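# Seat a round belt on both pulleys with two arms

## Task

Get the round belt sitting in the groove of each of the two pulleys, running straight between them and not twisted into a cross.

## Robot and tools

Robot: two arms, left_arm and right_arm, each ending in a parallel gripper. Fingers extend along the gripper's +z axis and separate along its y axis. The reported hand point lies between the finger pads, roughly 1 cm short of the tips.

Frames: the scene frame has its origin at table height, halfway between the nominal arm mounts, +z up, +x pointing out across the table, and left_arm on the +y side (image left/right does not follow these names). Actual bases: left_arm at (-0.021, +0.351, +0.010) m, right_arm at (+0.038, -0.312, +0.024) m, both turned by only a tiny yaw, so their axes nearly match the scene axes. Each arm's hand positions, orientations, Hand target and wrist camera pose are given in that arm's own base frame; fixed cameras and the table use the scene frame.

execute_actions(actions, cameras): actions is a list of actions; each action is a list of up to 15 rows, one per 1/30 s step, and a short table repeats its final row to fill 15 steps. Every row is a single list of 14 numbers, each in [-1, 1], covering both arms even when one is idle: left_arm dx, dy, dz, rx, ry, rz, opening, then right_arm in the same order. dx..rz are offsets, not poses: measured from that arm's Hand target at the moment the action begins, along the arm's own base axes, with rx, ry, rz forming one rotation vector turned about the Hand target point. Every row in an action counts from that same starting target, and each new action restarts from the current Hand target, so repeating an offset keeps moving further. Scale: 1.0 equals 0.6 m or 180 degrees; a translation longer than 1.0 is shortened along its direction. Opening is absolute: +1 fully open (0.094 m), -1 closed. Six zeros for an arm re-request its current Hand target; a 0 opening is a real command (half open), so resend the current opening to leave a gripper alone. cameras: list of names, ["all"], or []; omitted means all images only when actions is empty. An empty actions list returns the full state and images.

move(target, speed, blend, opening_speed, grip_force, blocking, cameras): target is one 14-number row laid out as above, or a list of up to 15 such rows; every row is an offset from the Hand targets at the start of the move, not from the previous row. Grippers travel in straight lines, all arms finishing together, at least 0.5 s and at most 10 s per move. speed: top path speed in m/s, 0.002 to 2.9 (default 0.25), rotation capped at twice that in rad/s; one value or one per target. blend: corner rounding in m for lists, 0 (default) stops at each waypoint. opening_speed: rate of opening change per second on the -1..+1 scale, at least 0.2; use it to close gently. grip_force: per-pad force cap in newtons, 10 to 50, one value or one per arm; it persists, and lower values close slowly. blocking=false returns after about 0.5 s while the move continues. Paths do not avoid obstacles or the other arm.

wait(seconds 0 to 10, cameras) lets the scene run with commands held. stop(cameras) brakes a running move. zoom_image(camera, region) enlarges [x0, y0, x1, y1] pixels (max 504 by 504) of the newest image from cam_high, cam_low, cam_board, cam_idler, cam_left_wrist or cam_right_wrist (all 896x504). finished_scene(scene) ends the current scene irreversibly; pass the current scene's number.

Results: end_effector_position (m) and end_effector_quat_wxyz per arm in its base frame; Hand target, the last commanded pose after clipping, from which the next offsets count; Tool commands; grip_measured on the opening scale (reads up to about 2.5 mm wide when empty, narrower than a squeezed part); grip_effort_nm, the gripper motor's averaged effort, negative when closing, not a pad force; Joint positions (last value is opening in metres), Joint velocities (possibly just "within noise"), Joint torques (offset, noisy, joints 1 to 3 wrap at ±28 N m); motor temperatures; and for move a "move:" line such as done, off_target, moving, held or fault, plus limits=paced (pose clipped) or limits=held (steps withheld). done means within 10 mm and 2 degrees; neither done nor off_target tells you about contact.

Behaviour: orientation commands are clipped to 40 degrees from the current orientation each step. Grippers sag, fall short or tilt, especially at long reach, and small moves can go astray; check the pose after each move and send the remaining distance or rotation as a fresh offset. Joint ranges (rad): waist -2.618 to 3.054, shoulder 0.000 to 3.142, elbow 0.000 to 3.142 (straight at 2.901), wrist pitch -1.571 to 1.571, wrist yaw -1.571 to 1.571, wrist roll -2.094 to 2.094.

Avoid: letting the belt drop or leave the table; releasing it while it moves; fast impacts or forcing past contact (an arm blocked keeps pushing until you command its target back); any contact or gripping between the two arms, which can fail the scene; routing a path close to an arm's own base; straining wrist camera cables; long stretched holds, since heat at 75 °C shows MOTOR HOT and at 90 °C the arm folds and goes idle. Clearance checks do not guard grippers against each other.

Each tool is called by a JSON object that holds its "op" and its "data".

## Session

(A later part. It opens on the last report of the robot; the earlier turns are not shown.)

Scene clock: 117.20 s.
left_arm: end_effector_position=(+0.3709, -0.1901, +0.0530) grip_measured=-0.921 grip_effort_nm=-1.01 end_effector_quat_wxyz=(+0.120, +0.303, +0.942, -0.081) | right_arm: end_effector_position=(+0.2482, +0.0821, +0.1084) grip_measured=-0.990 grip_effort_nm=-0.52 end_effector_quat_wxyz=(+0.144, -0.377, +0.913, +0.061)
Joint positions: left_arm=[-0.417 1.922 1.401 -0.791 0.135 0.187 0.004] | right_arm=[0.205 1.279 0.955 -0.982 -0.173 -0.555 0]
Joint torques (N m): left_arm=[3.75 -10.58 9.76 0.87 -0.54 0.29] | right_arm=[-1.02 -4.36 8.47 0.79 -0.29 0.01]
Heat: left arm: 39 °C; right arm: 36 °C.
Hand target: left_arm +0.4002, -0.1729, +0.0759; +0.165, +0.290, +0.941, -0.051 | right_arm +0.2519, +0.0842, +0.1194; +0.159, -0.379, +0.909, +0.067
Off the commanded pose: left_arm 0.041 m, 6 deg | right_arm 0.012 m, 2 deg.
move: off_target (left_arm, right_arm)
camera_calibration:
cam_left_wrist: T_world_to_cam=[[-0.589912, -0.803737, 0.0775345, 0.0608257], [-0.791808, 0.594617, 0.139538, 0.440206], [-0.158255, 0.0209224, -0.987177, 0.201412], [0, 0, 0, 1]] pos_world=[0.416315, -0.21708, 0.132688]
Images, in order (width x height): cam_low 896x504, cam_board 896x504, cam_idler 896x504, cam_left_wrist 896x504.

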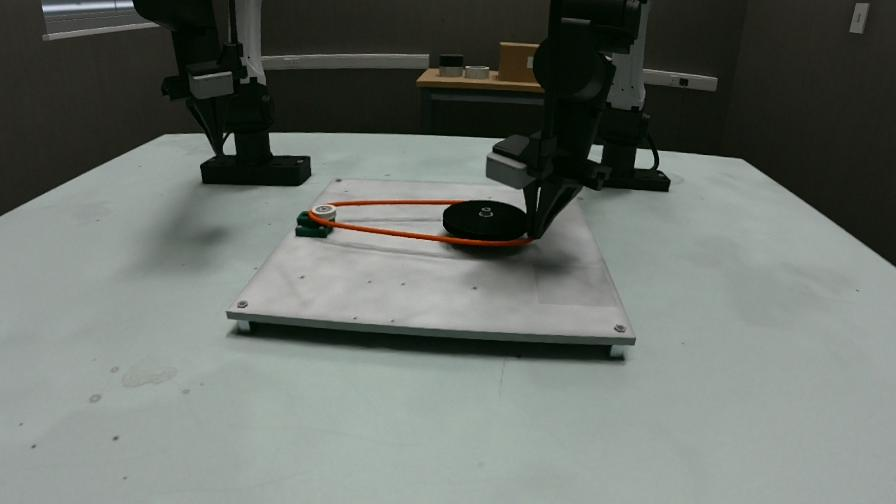

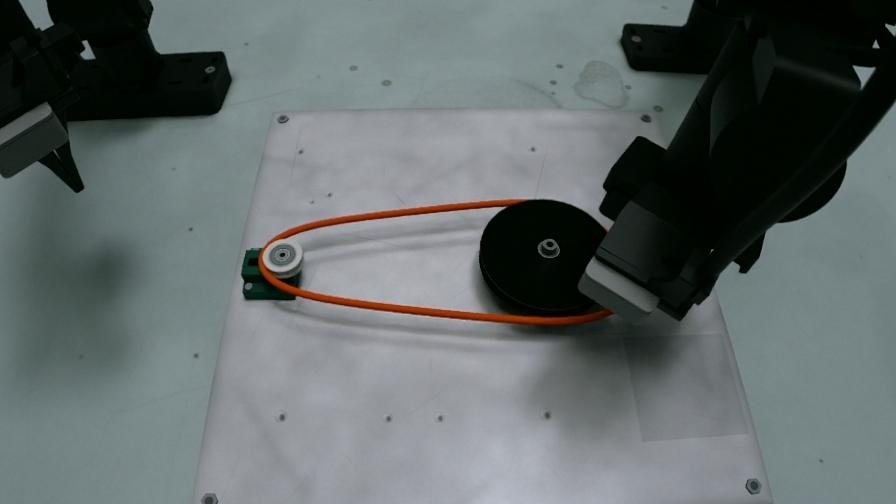

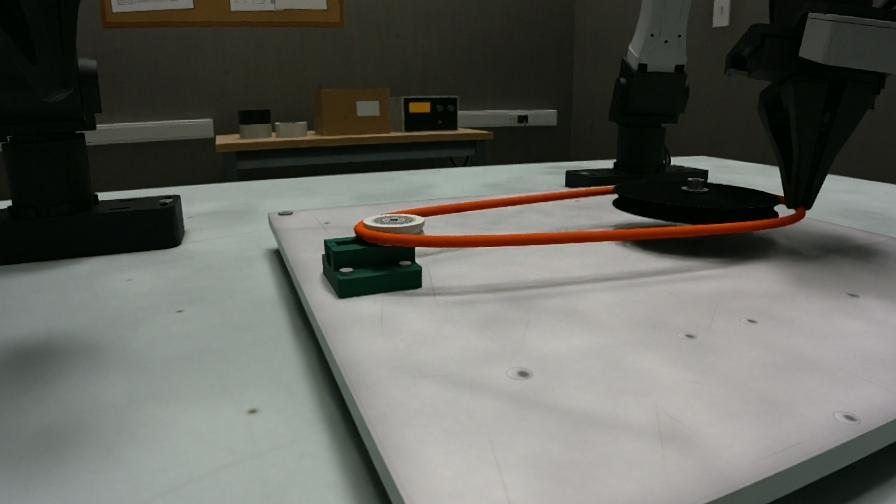

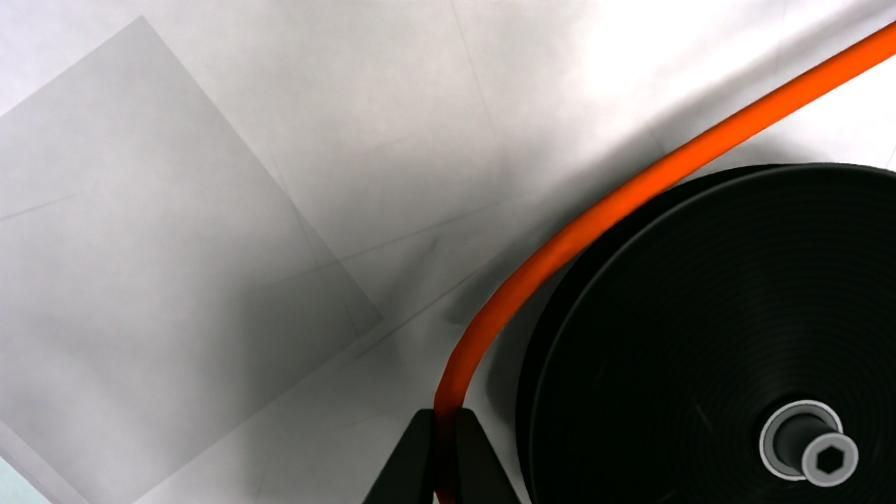

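{"op": "move", "data": {"target": [0.012,0.025,0.012,0,0,0,-1,0,0,0,0,0,0,-1], "cameras": ["cam_low","cam_idler","cam_board","cam_left_wrist"], "speed": 0.05}}

{"op": "zoom_image", "data": {"camera": "cam_idler", "region": [580, 100, 880, 280]}}

{"op": "zoom_image", "data": {"camera": "cam_low", "region": [400, 180, 560, 280]}}

{"op": "zoom_image", "data": {"camera": "cam_board", "region": [440, 160, 680, 380]}}

Scene clock: 119.23 s.
left_arm: end_effector_position=(+0.3709, -0.1848, +0.0599) grip_measured=-0.921 grip_effort_nm=-1.01 end_effector_quat_wxyz=(+0.111, +0.308, +0.940, -0.099) | right_arm: end_effector_position=(+0.2482, +0.0821, +0.1084) grip_measured=-0.990 grip_effort_nm=-0.53 end_effector_quat_wxyz=(+0.144, -0.377, +0.913, +0.061)
Joint positions: left_arm=[-0.386 1.922 1.429 -0.838 0.182 0.225 0.004] | right_arm=[0.205 1.279 0.955 -0.982 -0.173 -0.555 0]
Joint torques (N m): left_arm=[4.98 -10.8 9.87 0.93 -0.86 0.3] | right_arm=[-0.92 -4.41 8.54 0.74 -0.27 0.03]
Heat: left arm: 39 °C; right arm: 36 °C.
Hand target: left_arm +0.4075, -0.1578, +0.0831; +0.165, +0.290, +0.941, -0.051 | right_arm +0.2519, +0.0842, +0.1194; +0.159, -0.379, +0.909, +0.067
Off the commanded pose: left_arm 0.051 m, 9 deg | right_arm 0.012 m, 2 deg.
move: off_target (left_arm, right_arm)
camera_calibration:
cam_left_wrist: T_world_to_cam=[[-0.600726, -0.791095, 0.115313, 0.0685756], [-0.778098, 0.611681, 0.142861, 0.434059], [-0.183552, -0.00390467, -0.983002, 0.212634], [0, 0, 0, 1]] pos_world=[0.417965, -0.210425, 0.139102]
Images, in order (width x height): cam_low 896x504, cam_board 896x504, cam_idler 896x504, cam_left_wrist 896x504.

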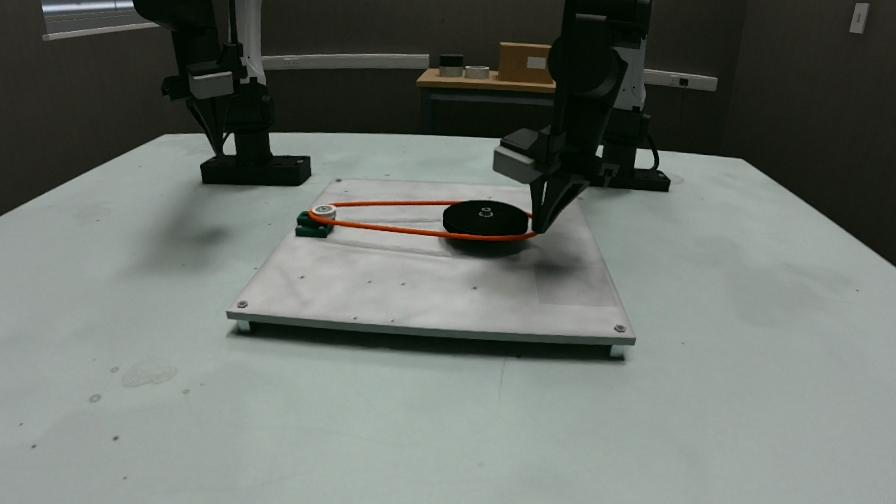

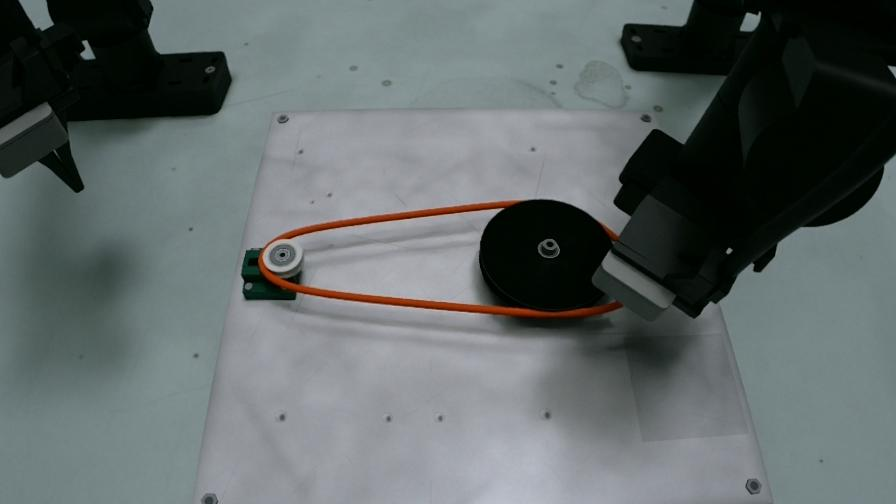

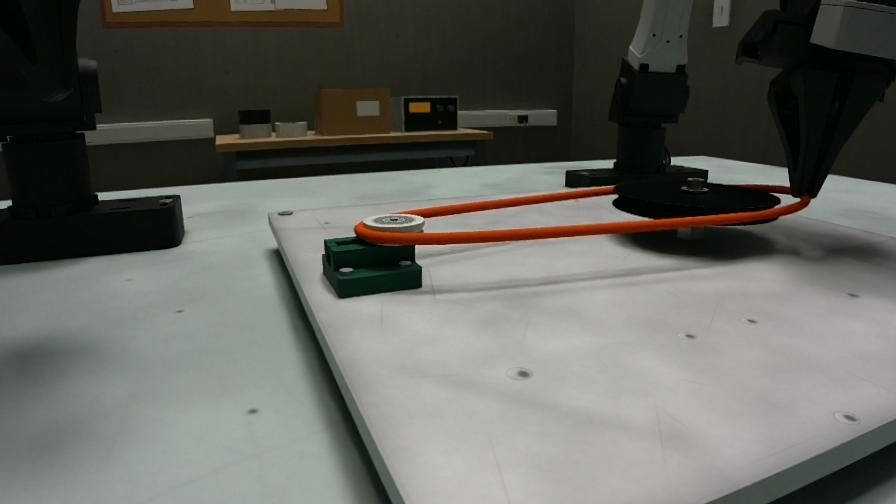

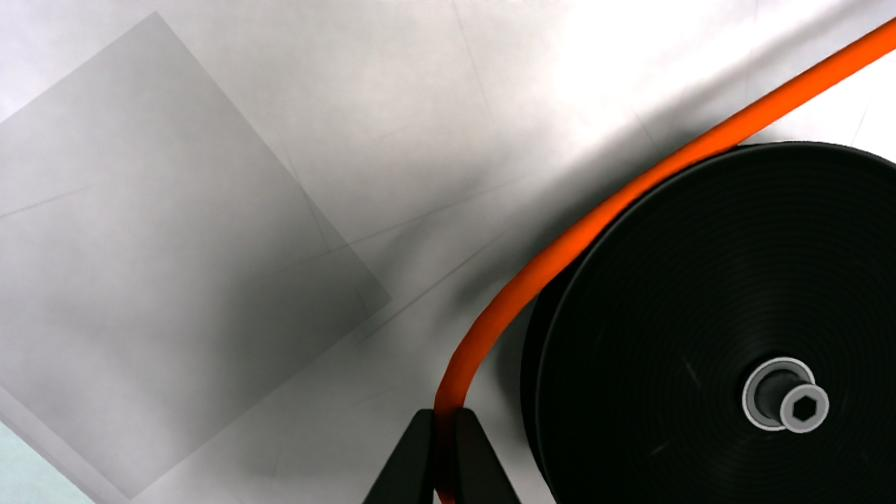

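Scaled by 1.680 from the camera's 896x504 image, which has a finer 1280x720 frame.

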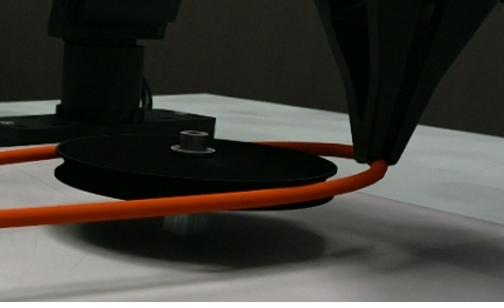

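Scaled by 3.150 from the camera's 896x504 image, which has a finer 1280x720 frame.

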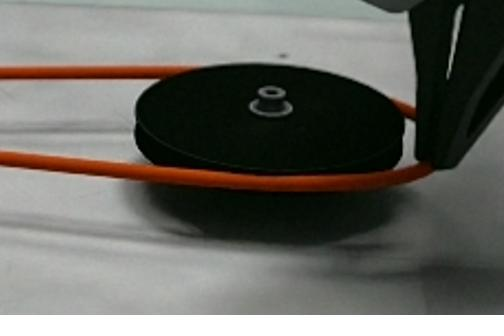

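Scaled by 2.100 from the camera's 896x504 image, which has a finer 1280x720 frame.

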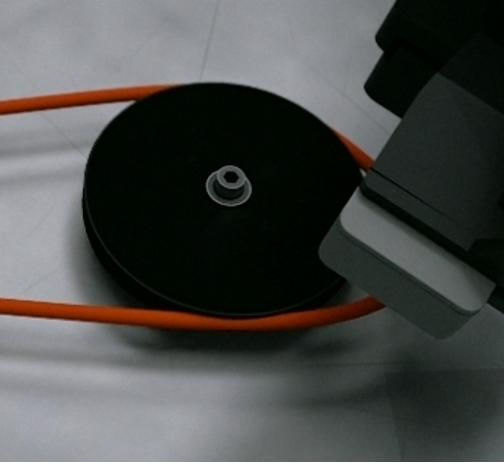

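{"op": "move", "data": {"target": [0,0.004,-0.018,0,0,0,-1,0,0,0,0,0,0,-1], "cameras": ["cam_idler","cam_board","cam_left_wrist"], "speed": 0.05}}

{"op": "zoom_image", "data": {"camera": "cam_idler", "region": [580, 100, 880, 280]}}

{"op": "zoom_image", "data": {"camera": "cam_board", "region": [440, 160, 680, 380]}}

Scene clock: 121.03 s.
left_arm: end_effector_position=(+0.3720, -0.1853, +0.0605) grip_measured=-0.921 grip_effort_nm=-1.01 end_effector_quat_wxyz=(+0.114, +0.310, +0.938, -0.103) | right_arm: end_effector_position=(+0.2482, +0.0821, +0.1084) grip_measured=-0.990 grip_effort_nm=-0.52 end_effector_quat_wxyz=(+0.144, -0.377, +0.913, +0.061)
Joint positions: left_arm=[-0.383 1.922 1.429 -0.833 0.19 0.231 0.004] | right_arm=[0.205 1.279 0.955 -0.982 -0.173 -0.555 0]
Joint torques (N m): left_arm=[5.23 -10.1 7.36 1.23 -0.93 0.29] | right_arm=[-0.96 -4.31 8.29 0.71 -0.34 -0.01]
Heat: left arm: 39 °C; right arm: 36 °C.
Hand target: left_arm +0.4074, -0.1555, +0.0723; +0.165, +0.290, +0.941, -0.051 | right_arm +0.2519, +0.0842, +0.1194; +0.159, -0.379, +0.909, +0.067
Off the commanded pose: left_arm 0.048 m, 9 deg | right_arm 0.012 m, 2 deg.
move: off_target (left_arm, right_arm)
camera_calibration:
cam_left_wrist: T_world_to_cam=[[-0.604926, -0.787185, 0.120021, 0.070805], [-0.775582, 0.616613, 0.135133, 0.435551], [-0.180381, -0.0113407, -0.983531, 0.210834], [0, 0, 0, 1]] pos_world=[0.418668, -0.210439, 0.140007]
Images, in order (width x height): cam_board 896x504, cam_idler 896x504, cam_left_wrist 896x504.

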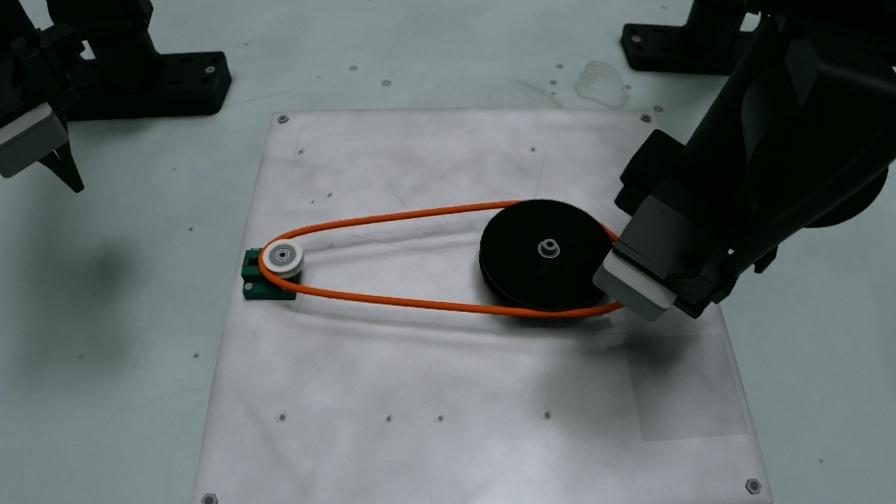

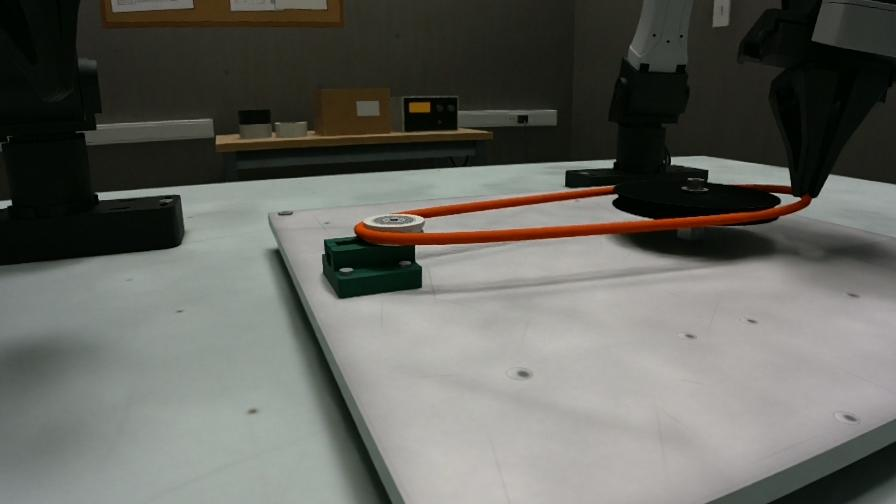

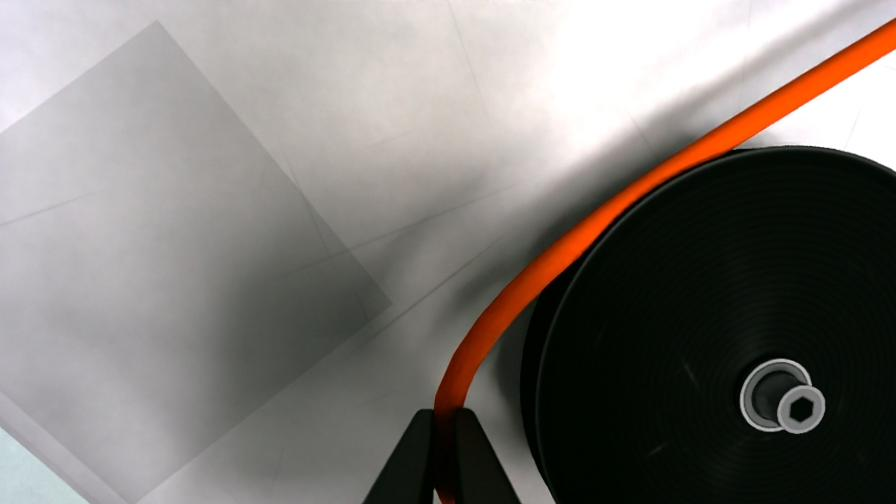

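Scaled by 1.680 from the camera's 896x504 image, which has a finer 1280x720 frame.

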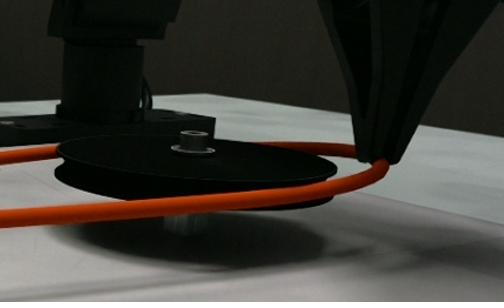

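Scaled by 2.100 from the camera's 896x504 image, which has a finer 1280x720 frame.

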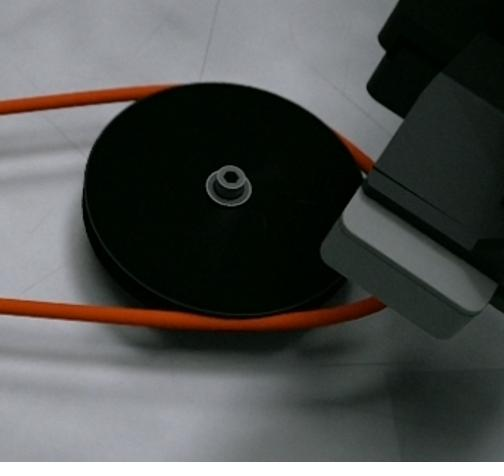

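{"op": "move", "data": {"target": [0,0,-0.022,0,0,0,-1,0,0,0,0,0,0,-1], "cameras": ["cam_idler","cam_board","cam_left_wrist"], "speed": 0.05}}

{"op": "zoom_image", "data": {"camera": "cam_idler", "region": [580, 100, 880, 280]}}

Scene clock: 122.60 s.
left_arm: end_effector_position=(+0.3758, -0.1874, +0.0585) grip_measured=-0.921 grip_effort_nm=-1.01 end_effector_quat_wxyz=(+0.125, +0.312, +0.936, -0.105) | right_arm: end_effector_position=(+0.2482, +0.0821, +0.1084) grip_measured=-0.990 grip_effort_nm=-0.52 end_effector_quat_wxyz=(+0.144, -0.377, +0.913, +0.061)
Joint positions: left_arm=[-0.383 1.922 1.415 -0.797 0.193 0.234 0.004] | right_arm=[0.205 1.279 0.955 -0.982 -0.173 -0.555 0]
Joint torques (N m): left_arm=[5.26 -8.98 5.65 1.37 -0.94 0.3] | right_arm=[-0.76 -4.37 8.47 0.8 -0.27 0.02]
Heat: left arm: 39 °C; right arm: 36 °C.
Hand target: left_arm +0.4075, -0.1555, +0.0592; +0.165, +0.290, +0.941, -0.051 | right_arm +0.2519, +0.0842, +0.1194; +0.159, -0.379, +0.909, +0.067
Off the commanded pose: left_arm 0.045 m, 8 deg | right_arm 0.012 m, 2 deg.
move: off_target (left_arm, right_arm)
camera_calibration:
cam_left_wrist: T_world_to_cam=[[-0.609894, -0.783935, 0.116083, 0.0744009], [-0.776038, 0.620482, 0.112996, 0.442277], [-0.160609, -0.0211687, -0.986791, 0.200472], [0, 0, 0, 1]] pos_world=[0.420798, -0.211855, 0.139212]
Images, in order (width x height): cam_board 896x504, cam_idler 896x504, cam_left_wrist 896x504.

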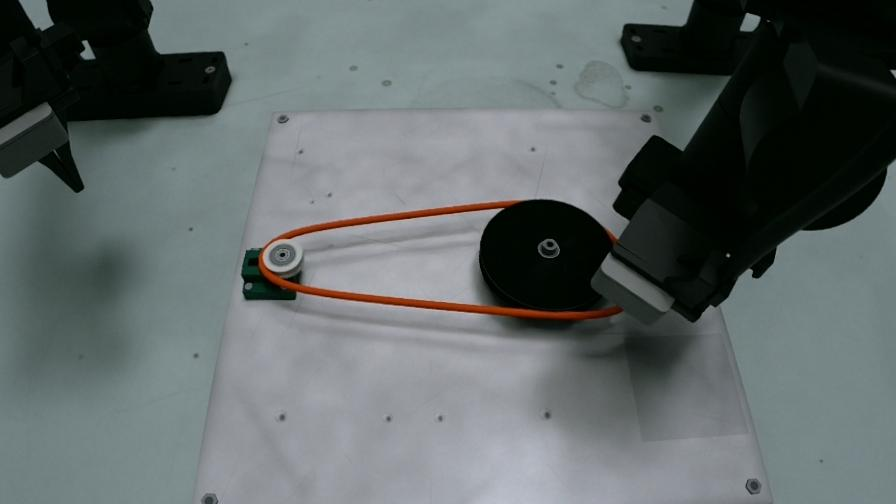

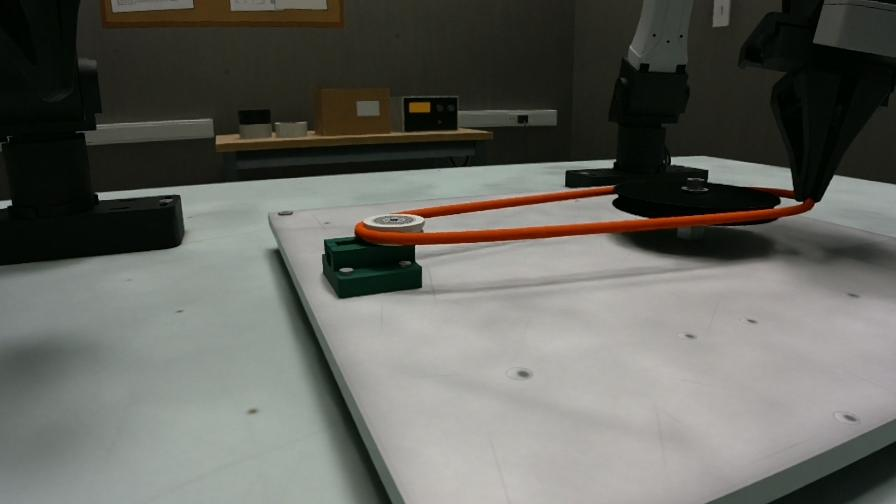

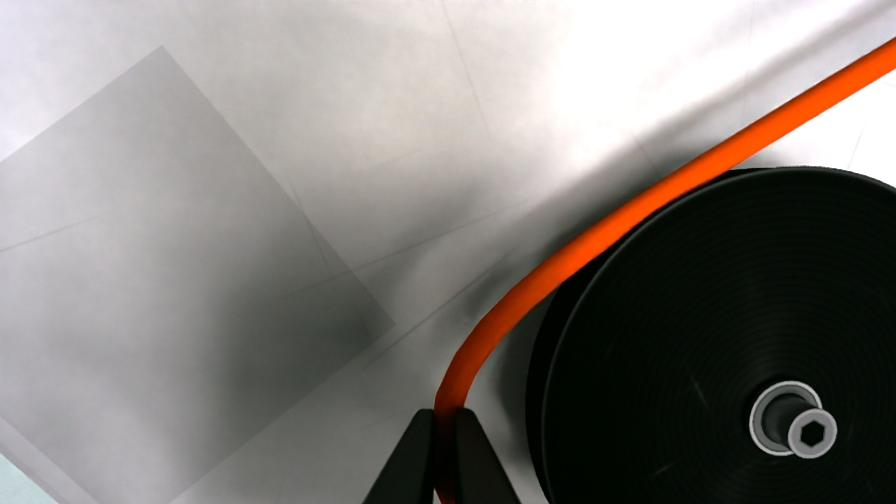

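Scaled by 1.680 from the camera's 896x504 image, which has a finer 1280x720 frame.

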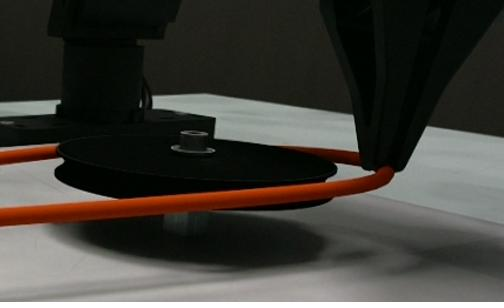

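{"op": "move", "data": {"target": [-0.02,-0.04,0,0,0,0,-1,0,0,0,0,0,0,-1], "cameras": ["cam_idler","cam_board","cam_left_wrist"], "speed": 0.05}}

{"op": "zoom_image", "data": {"camera": "cam_idler", "region": [580, 100, 880, 280]}}

{"op": "zoom_image", "data": {"camera": "cam_board", "region": [440, 160, 680, 380]}}

Scene clock: 124.70 s.
left_arm: end_effector_position=(+0.3763, -0.1942, +0.0560) grip_measured=-0.921 grip_effort_nm=-1.01 end_effector_quat_wxyz=(+0.133, +0.306, +0.938, -0.093) | right_arm: end_effector_position=(+0.2482, +0.0821, +0.1084) grip_measured=-0.990 grip_effort_nm=-0.53 end_effector_quat_wxyz=(+0.144, -0.377, +0.913, +0.061)
Joint positions: left_arm=[-0.412 1.922 1.403 -0.766 0.158 0.196 0.004] | right_arm=[0.205 1.279 0.955 -0.982 -0.173 -0.555 0]
Joint torques (N m): left_arm=[1.43 -9.48 5.52 1.28 -0.8 0] | right_arm=[-0.77 -4.31 8.32 0.73 -0.22 0]
Heat: left arm: 39 °C; right arm: 36 °C.
Hand target: left_arm +0.3956, -0.1795, +0.0592; +0.166, +0.290, +0.941, -0.051 | right_arm +0.2519, +0.0842, +0.1194; +0.159, -0.379, +0.909, +0.067
Off the commanded pose: left_arm 0.024 m, 6 deg | right_arm 0.012 m, 2 deg.
move: off_target (left_arm, right_arm)
camera_calibration:
cam_left_wrist: T_world_to_cam=[[-0.5987, -0.795905, 0.0899629, 0.0645705], [-0.788656, 0.605384, 0.107384, 0.449311], [-0.13993, -0.00665886, -0.990139, 0.193166], [0, 0, 0, 1]] pos_world=[0.42004, -0.219328, 0.137203]
Images, in order (width x height): cam_board 896x504, cam_idler 896x504, cam_left_wrist 896x504.

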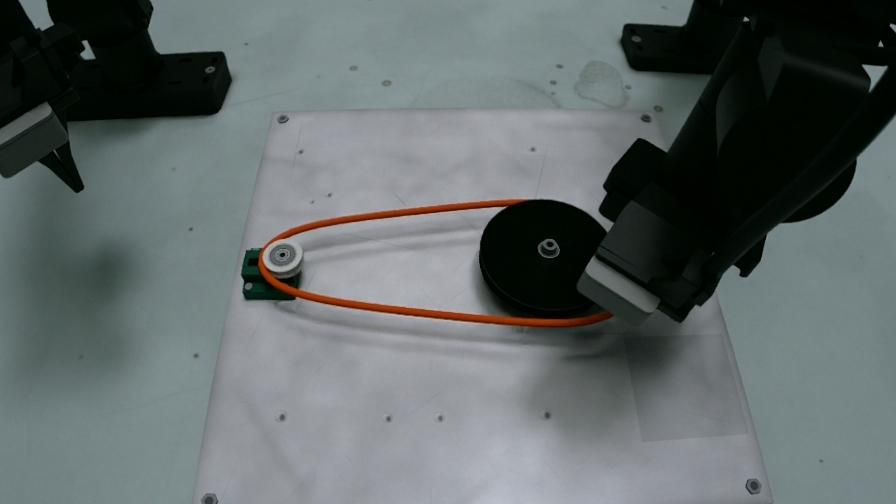

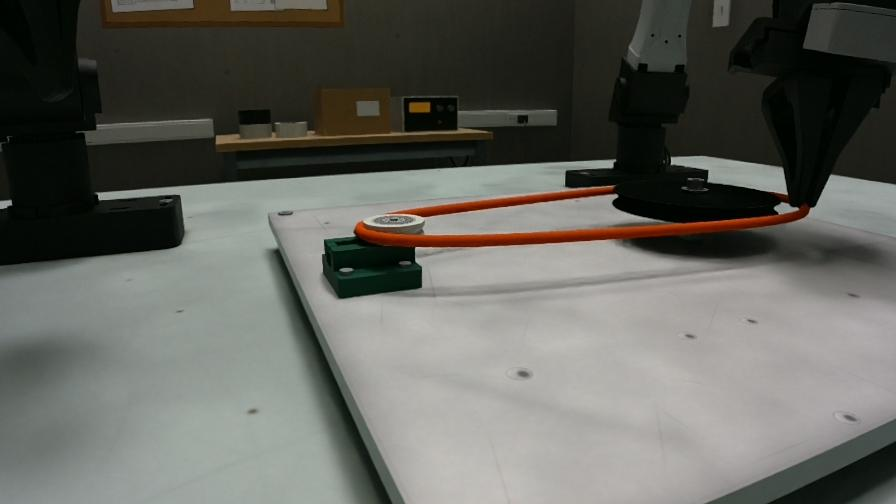

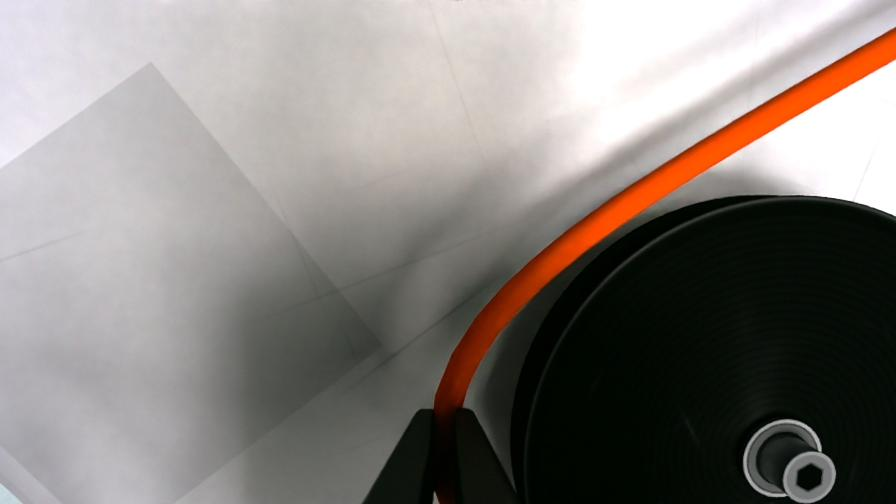

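Scaled by 1.680 from the camera's 896x504 image, which has a finer 1280x720 frame.

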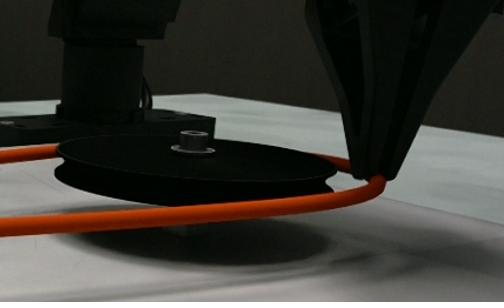

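Scaled by 2.100 from the camera's 896x504 image, which has a finer 1280x720 frame.

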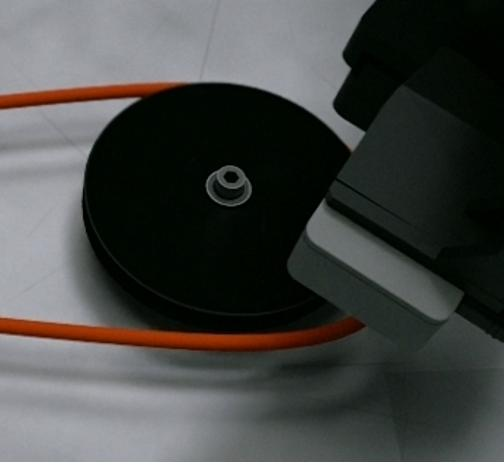

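{"op": "move", "data": {"target": [[-0.015,-0.018,0.003,0,0,0,-1,0,0,0,0,0,0,-1],[-0.015,-0.018,0.003,0,0,0,-0.7,0,0,0,0,0,0,-1]], "cameras": ["cam_idler","cam_low","cam_board","cam_left_wrist"], "speed": 0.05, "opening_speed": 0.3}}

{"op": "zoom_image", "data": {"camera": "cam_idler", "region": [580, 100, 880, 280]}}

{"op": "zoom_image", "data": {"camera": "cam_low", "region": [280, 180, 560, 280]}}

Scene clock: 129.07 s.
left_arm: end_effector_position=(+0.3747, -0.1974, +0.0519) grip_measured=-0.702 grip_effort_nm=0.12 end_effector_quat_wxyz=(+0.135, +0.301, +0.941, -0.073) | right_arm: end_effector_position=(+0.2482, +0.0821, +0.1084) grip_measured=-0.990 grip_effort_nm=-0.53 end_effector_quat_wxyz=(+0.144, -0.377, +0.913, +0.061)
Joint positions: left_arm=[-0.44 1.922 1.389 -0.748 0.108 0.162 0.014] | right_arm=[0.205 1.279 0.955 -0.982 -0.173 -0.555 0]
Joint torques (N m): left_arm=[0.68 -10.69 5.3 1.16 -0.44 -0.01] | right_arm=[-0.8 -4.42 8.38 0.76 -0.27 0.02]
Heat: left arm: 39 °C; right arm: 36 °C.
Hand target: left_arm +0.3865, -0.1902, +0.0610; +0.165, +0.290, +0.941, -0.051 | right_arm +0.2519, +0.0842, +0.1194; +0.159, -0.379, +0.909, +0.067
Off the commanded pose: left_arm 0.017 m, 4 deg | right_arm 0.012 m, 2 deg.
move: off_target (left_arm, right_arm); target 2's new opening was sent with left_arm's hand 0.018 m and 5 deg from that target
camera_calibration:
cam_left_wrist: T_world_to_cam=[[-0.585641, -0.808845, 0.0528599, 0.0558809], [-0.800962, 0.587478, 0.115453, 0.451049], [-0.124438, 0.0252754, -0.991905, 0.189449], [0, 0, 0, 1]] pos_world=[0.417574, -0.224571, 0.132887]
Images, in order (width x height): cam_low 896x504, cam_board 896x504, cam_idler 896x504, cam_left_wrist 896x504.

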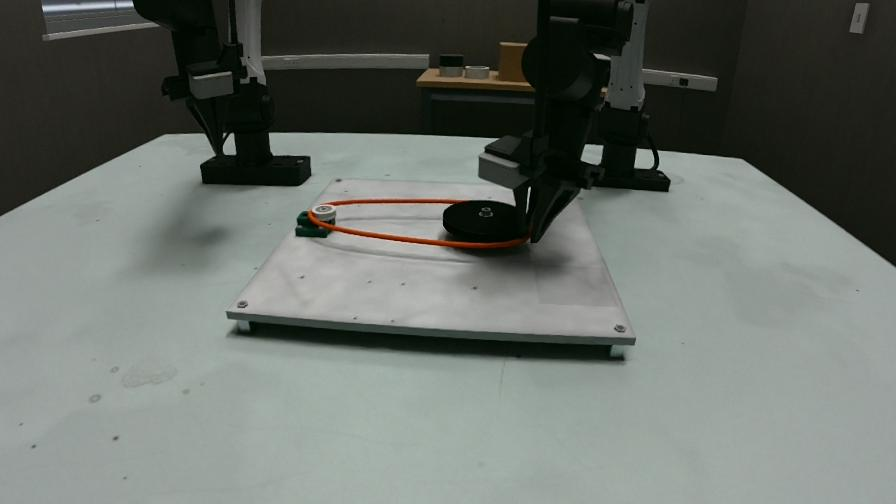

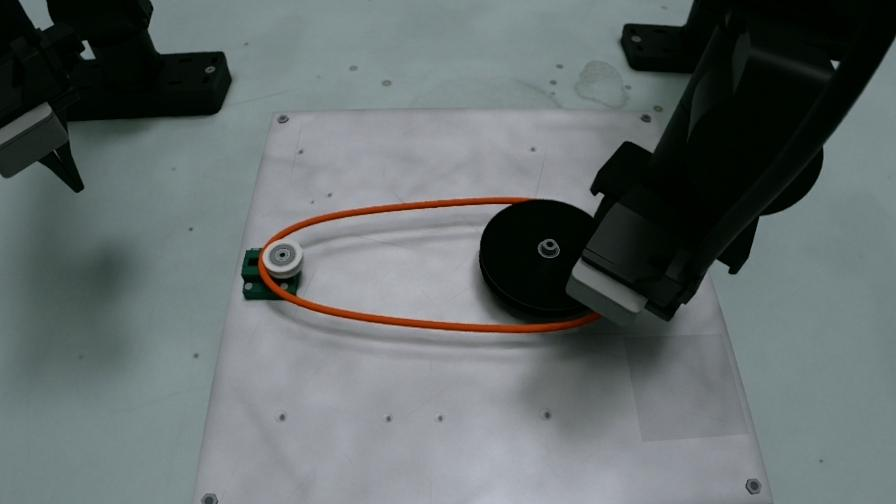

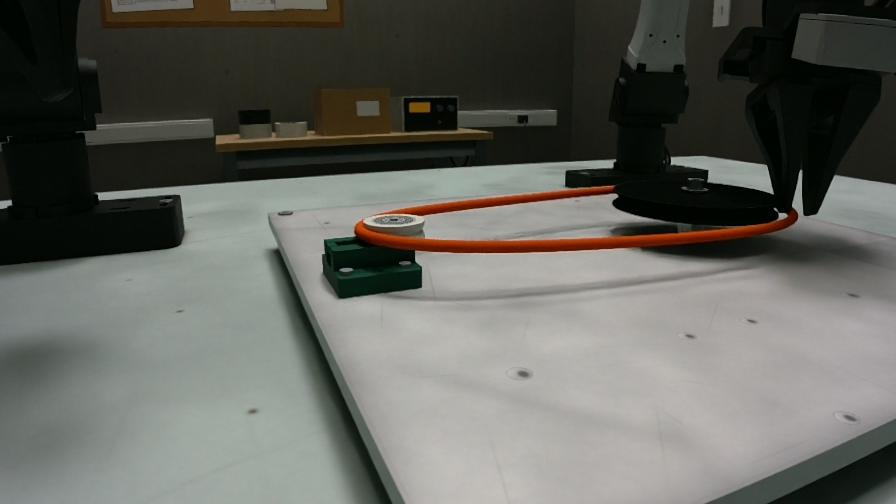

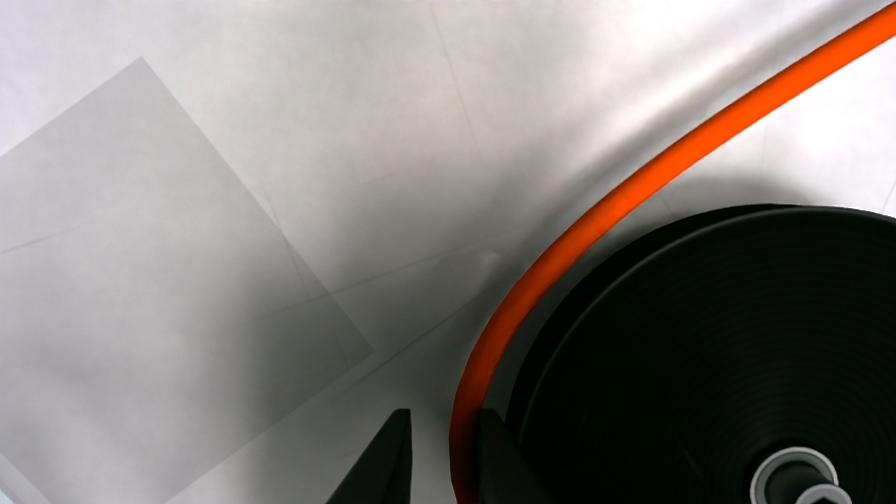

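Scaled by 1.680 from the camera's 896x504 image, which has a finer 1280x720 frame.

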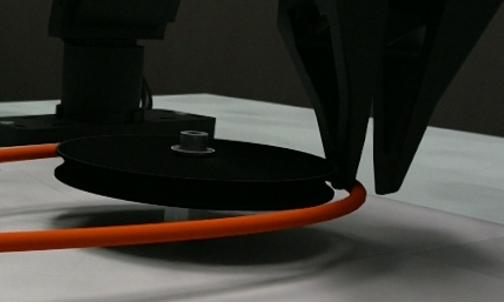

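Scaled by 1.800 from the camera's 896x504 image, which has a finer 1280x720 frame.

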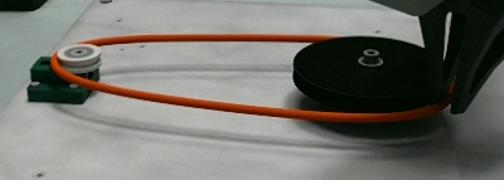

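{"op": "move", "data": {"target": [0,0,0.1,0,0,0,-0.6,0,0,0,0,0,0,-1], "cameras": ["cam_idler","cam_low","cam_board","cam_left_wrist"], "speed": 0.1}}

{"op": "zoom_image", "data": {"camera": "cam_idler", "region": [580, 100, 880, 280]}}

{"op": "zoom_image", "data": {"camera": "cam_low", "region": [280, 180, 560, 280]}}

Scene clock: 131.33 s.
left_arm: end_effector_position=(+0.3760, -0.1905, +0.0962) grip_measured=-0.602 grip_effort_nm=0.12 end_effector_quat_wxyz=(+0.132, +0.297, +0.944, -0.053) | right_arm: end_effector_position=(+0.2482, +0.0821, +0.1084) grip_measured=-0.990 grip_effort_nm=-0.53 end_effector_quat_wxyz=(+0.144, -0.377, +0.913, +0.061)
Joint positions: left_arm=[-0.44 1.891 1.532 -0.935 0.069 0.16 0.019] | right_arm=[0.205 1.279 0.955 -0.982 -0.173 -0.555 0]
Joint torques (N m): left_arm=[0.61 -11.26 9.11 0.77 -0.06 0.01] | right_arm=[-0.77 -4.36 8.47 0.82 -0.26 0.03]
Heat: left arm: 40 °C; right arm: 36 °C.
Hand target: left_arm +0.3865, -0.1903, +0.1208; +0.165, +0.290, +0.941, -0.051 | right_arm +0.2519, +0.0842, +0.1194; +0.159, -0.379, +0.909, +0.067
Off the commanded pose: left_arm 0.027 m, 4 deg | right_arm 0.012 m, 2 deg.
move: off_target (left_arm, right_arm)
camera_calibration:
cam_left_wrist: T_world_to_cam=[[-0.575754, -0.817406, 0.0188404, 0.057772], [-0.808661, 0.572694, 0.134498, 0.441184], [-0.120729, 0.062202, -0.990735, 0.239011], [0, 0, 0, 1]] pos_world=[0.418887, -0.220307, 0.17637]
Images, in order (width x height): cam_low 896x504, cam_board 896x504, cam_idler 896x504, cam_left_wrist 896x504.

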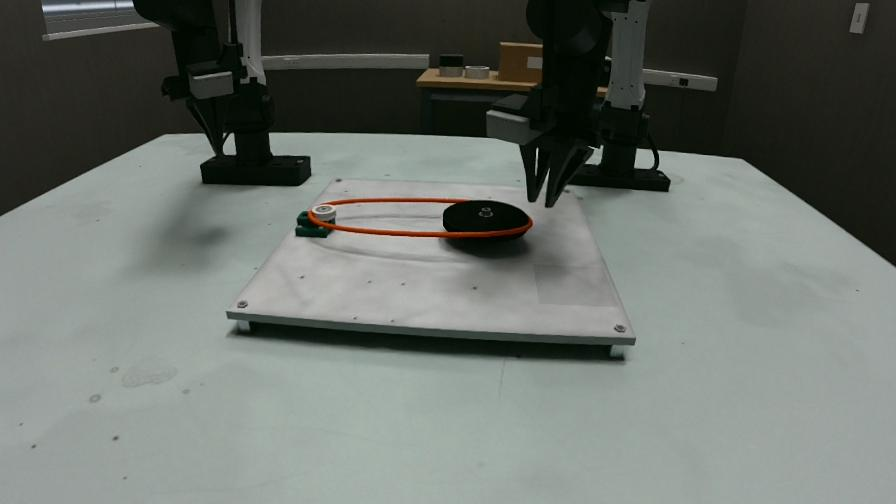

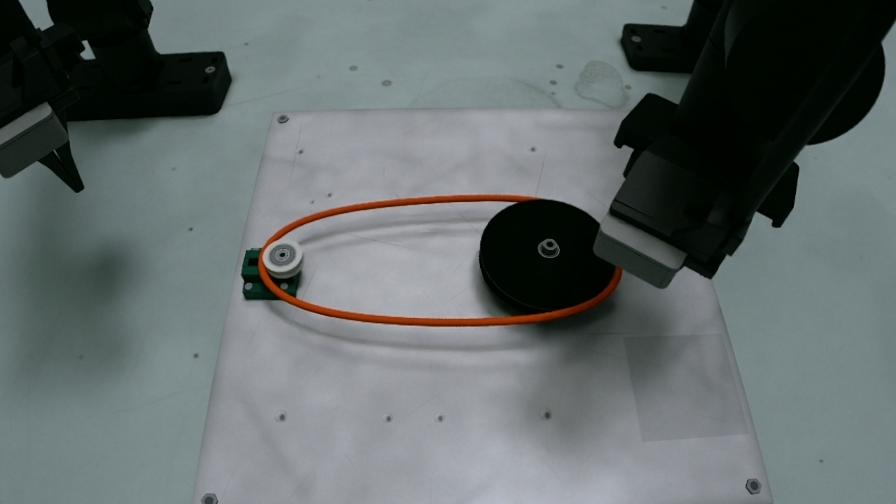

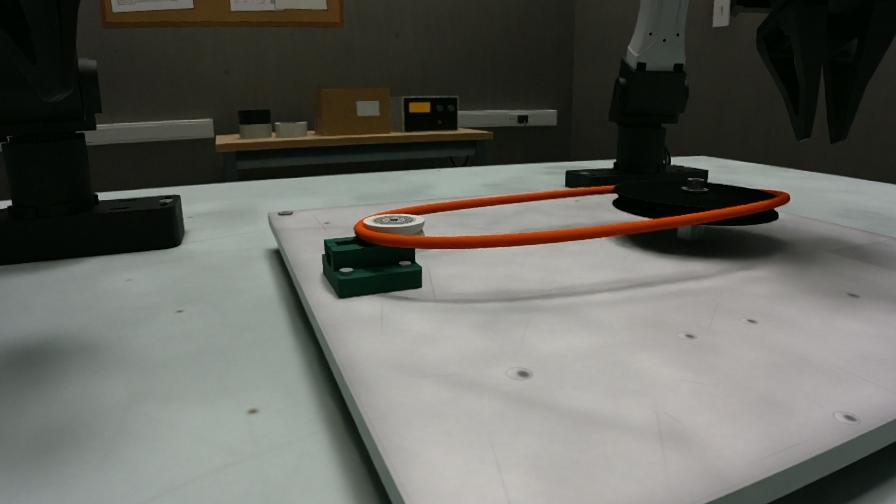

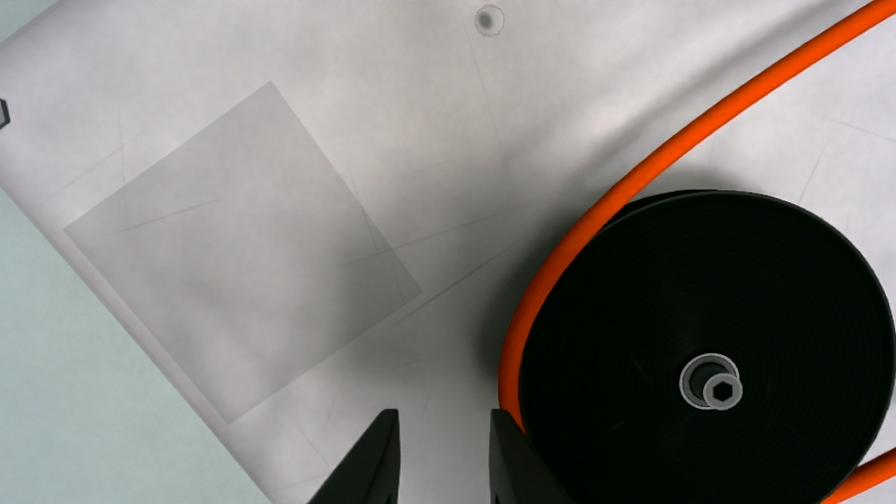

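Scaled by 1.680 from the camera's 896x504 image, which has a finer 1280x720 frame.

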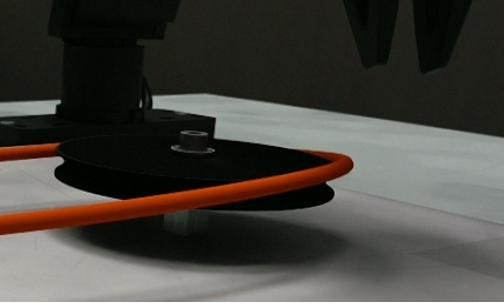

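Scaled by 1.800 from the camera's 896x504 image, which has a finer 1280x720 frame.

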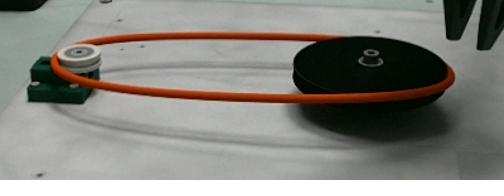

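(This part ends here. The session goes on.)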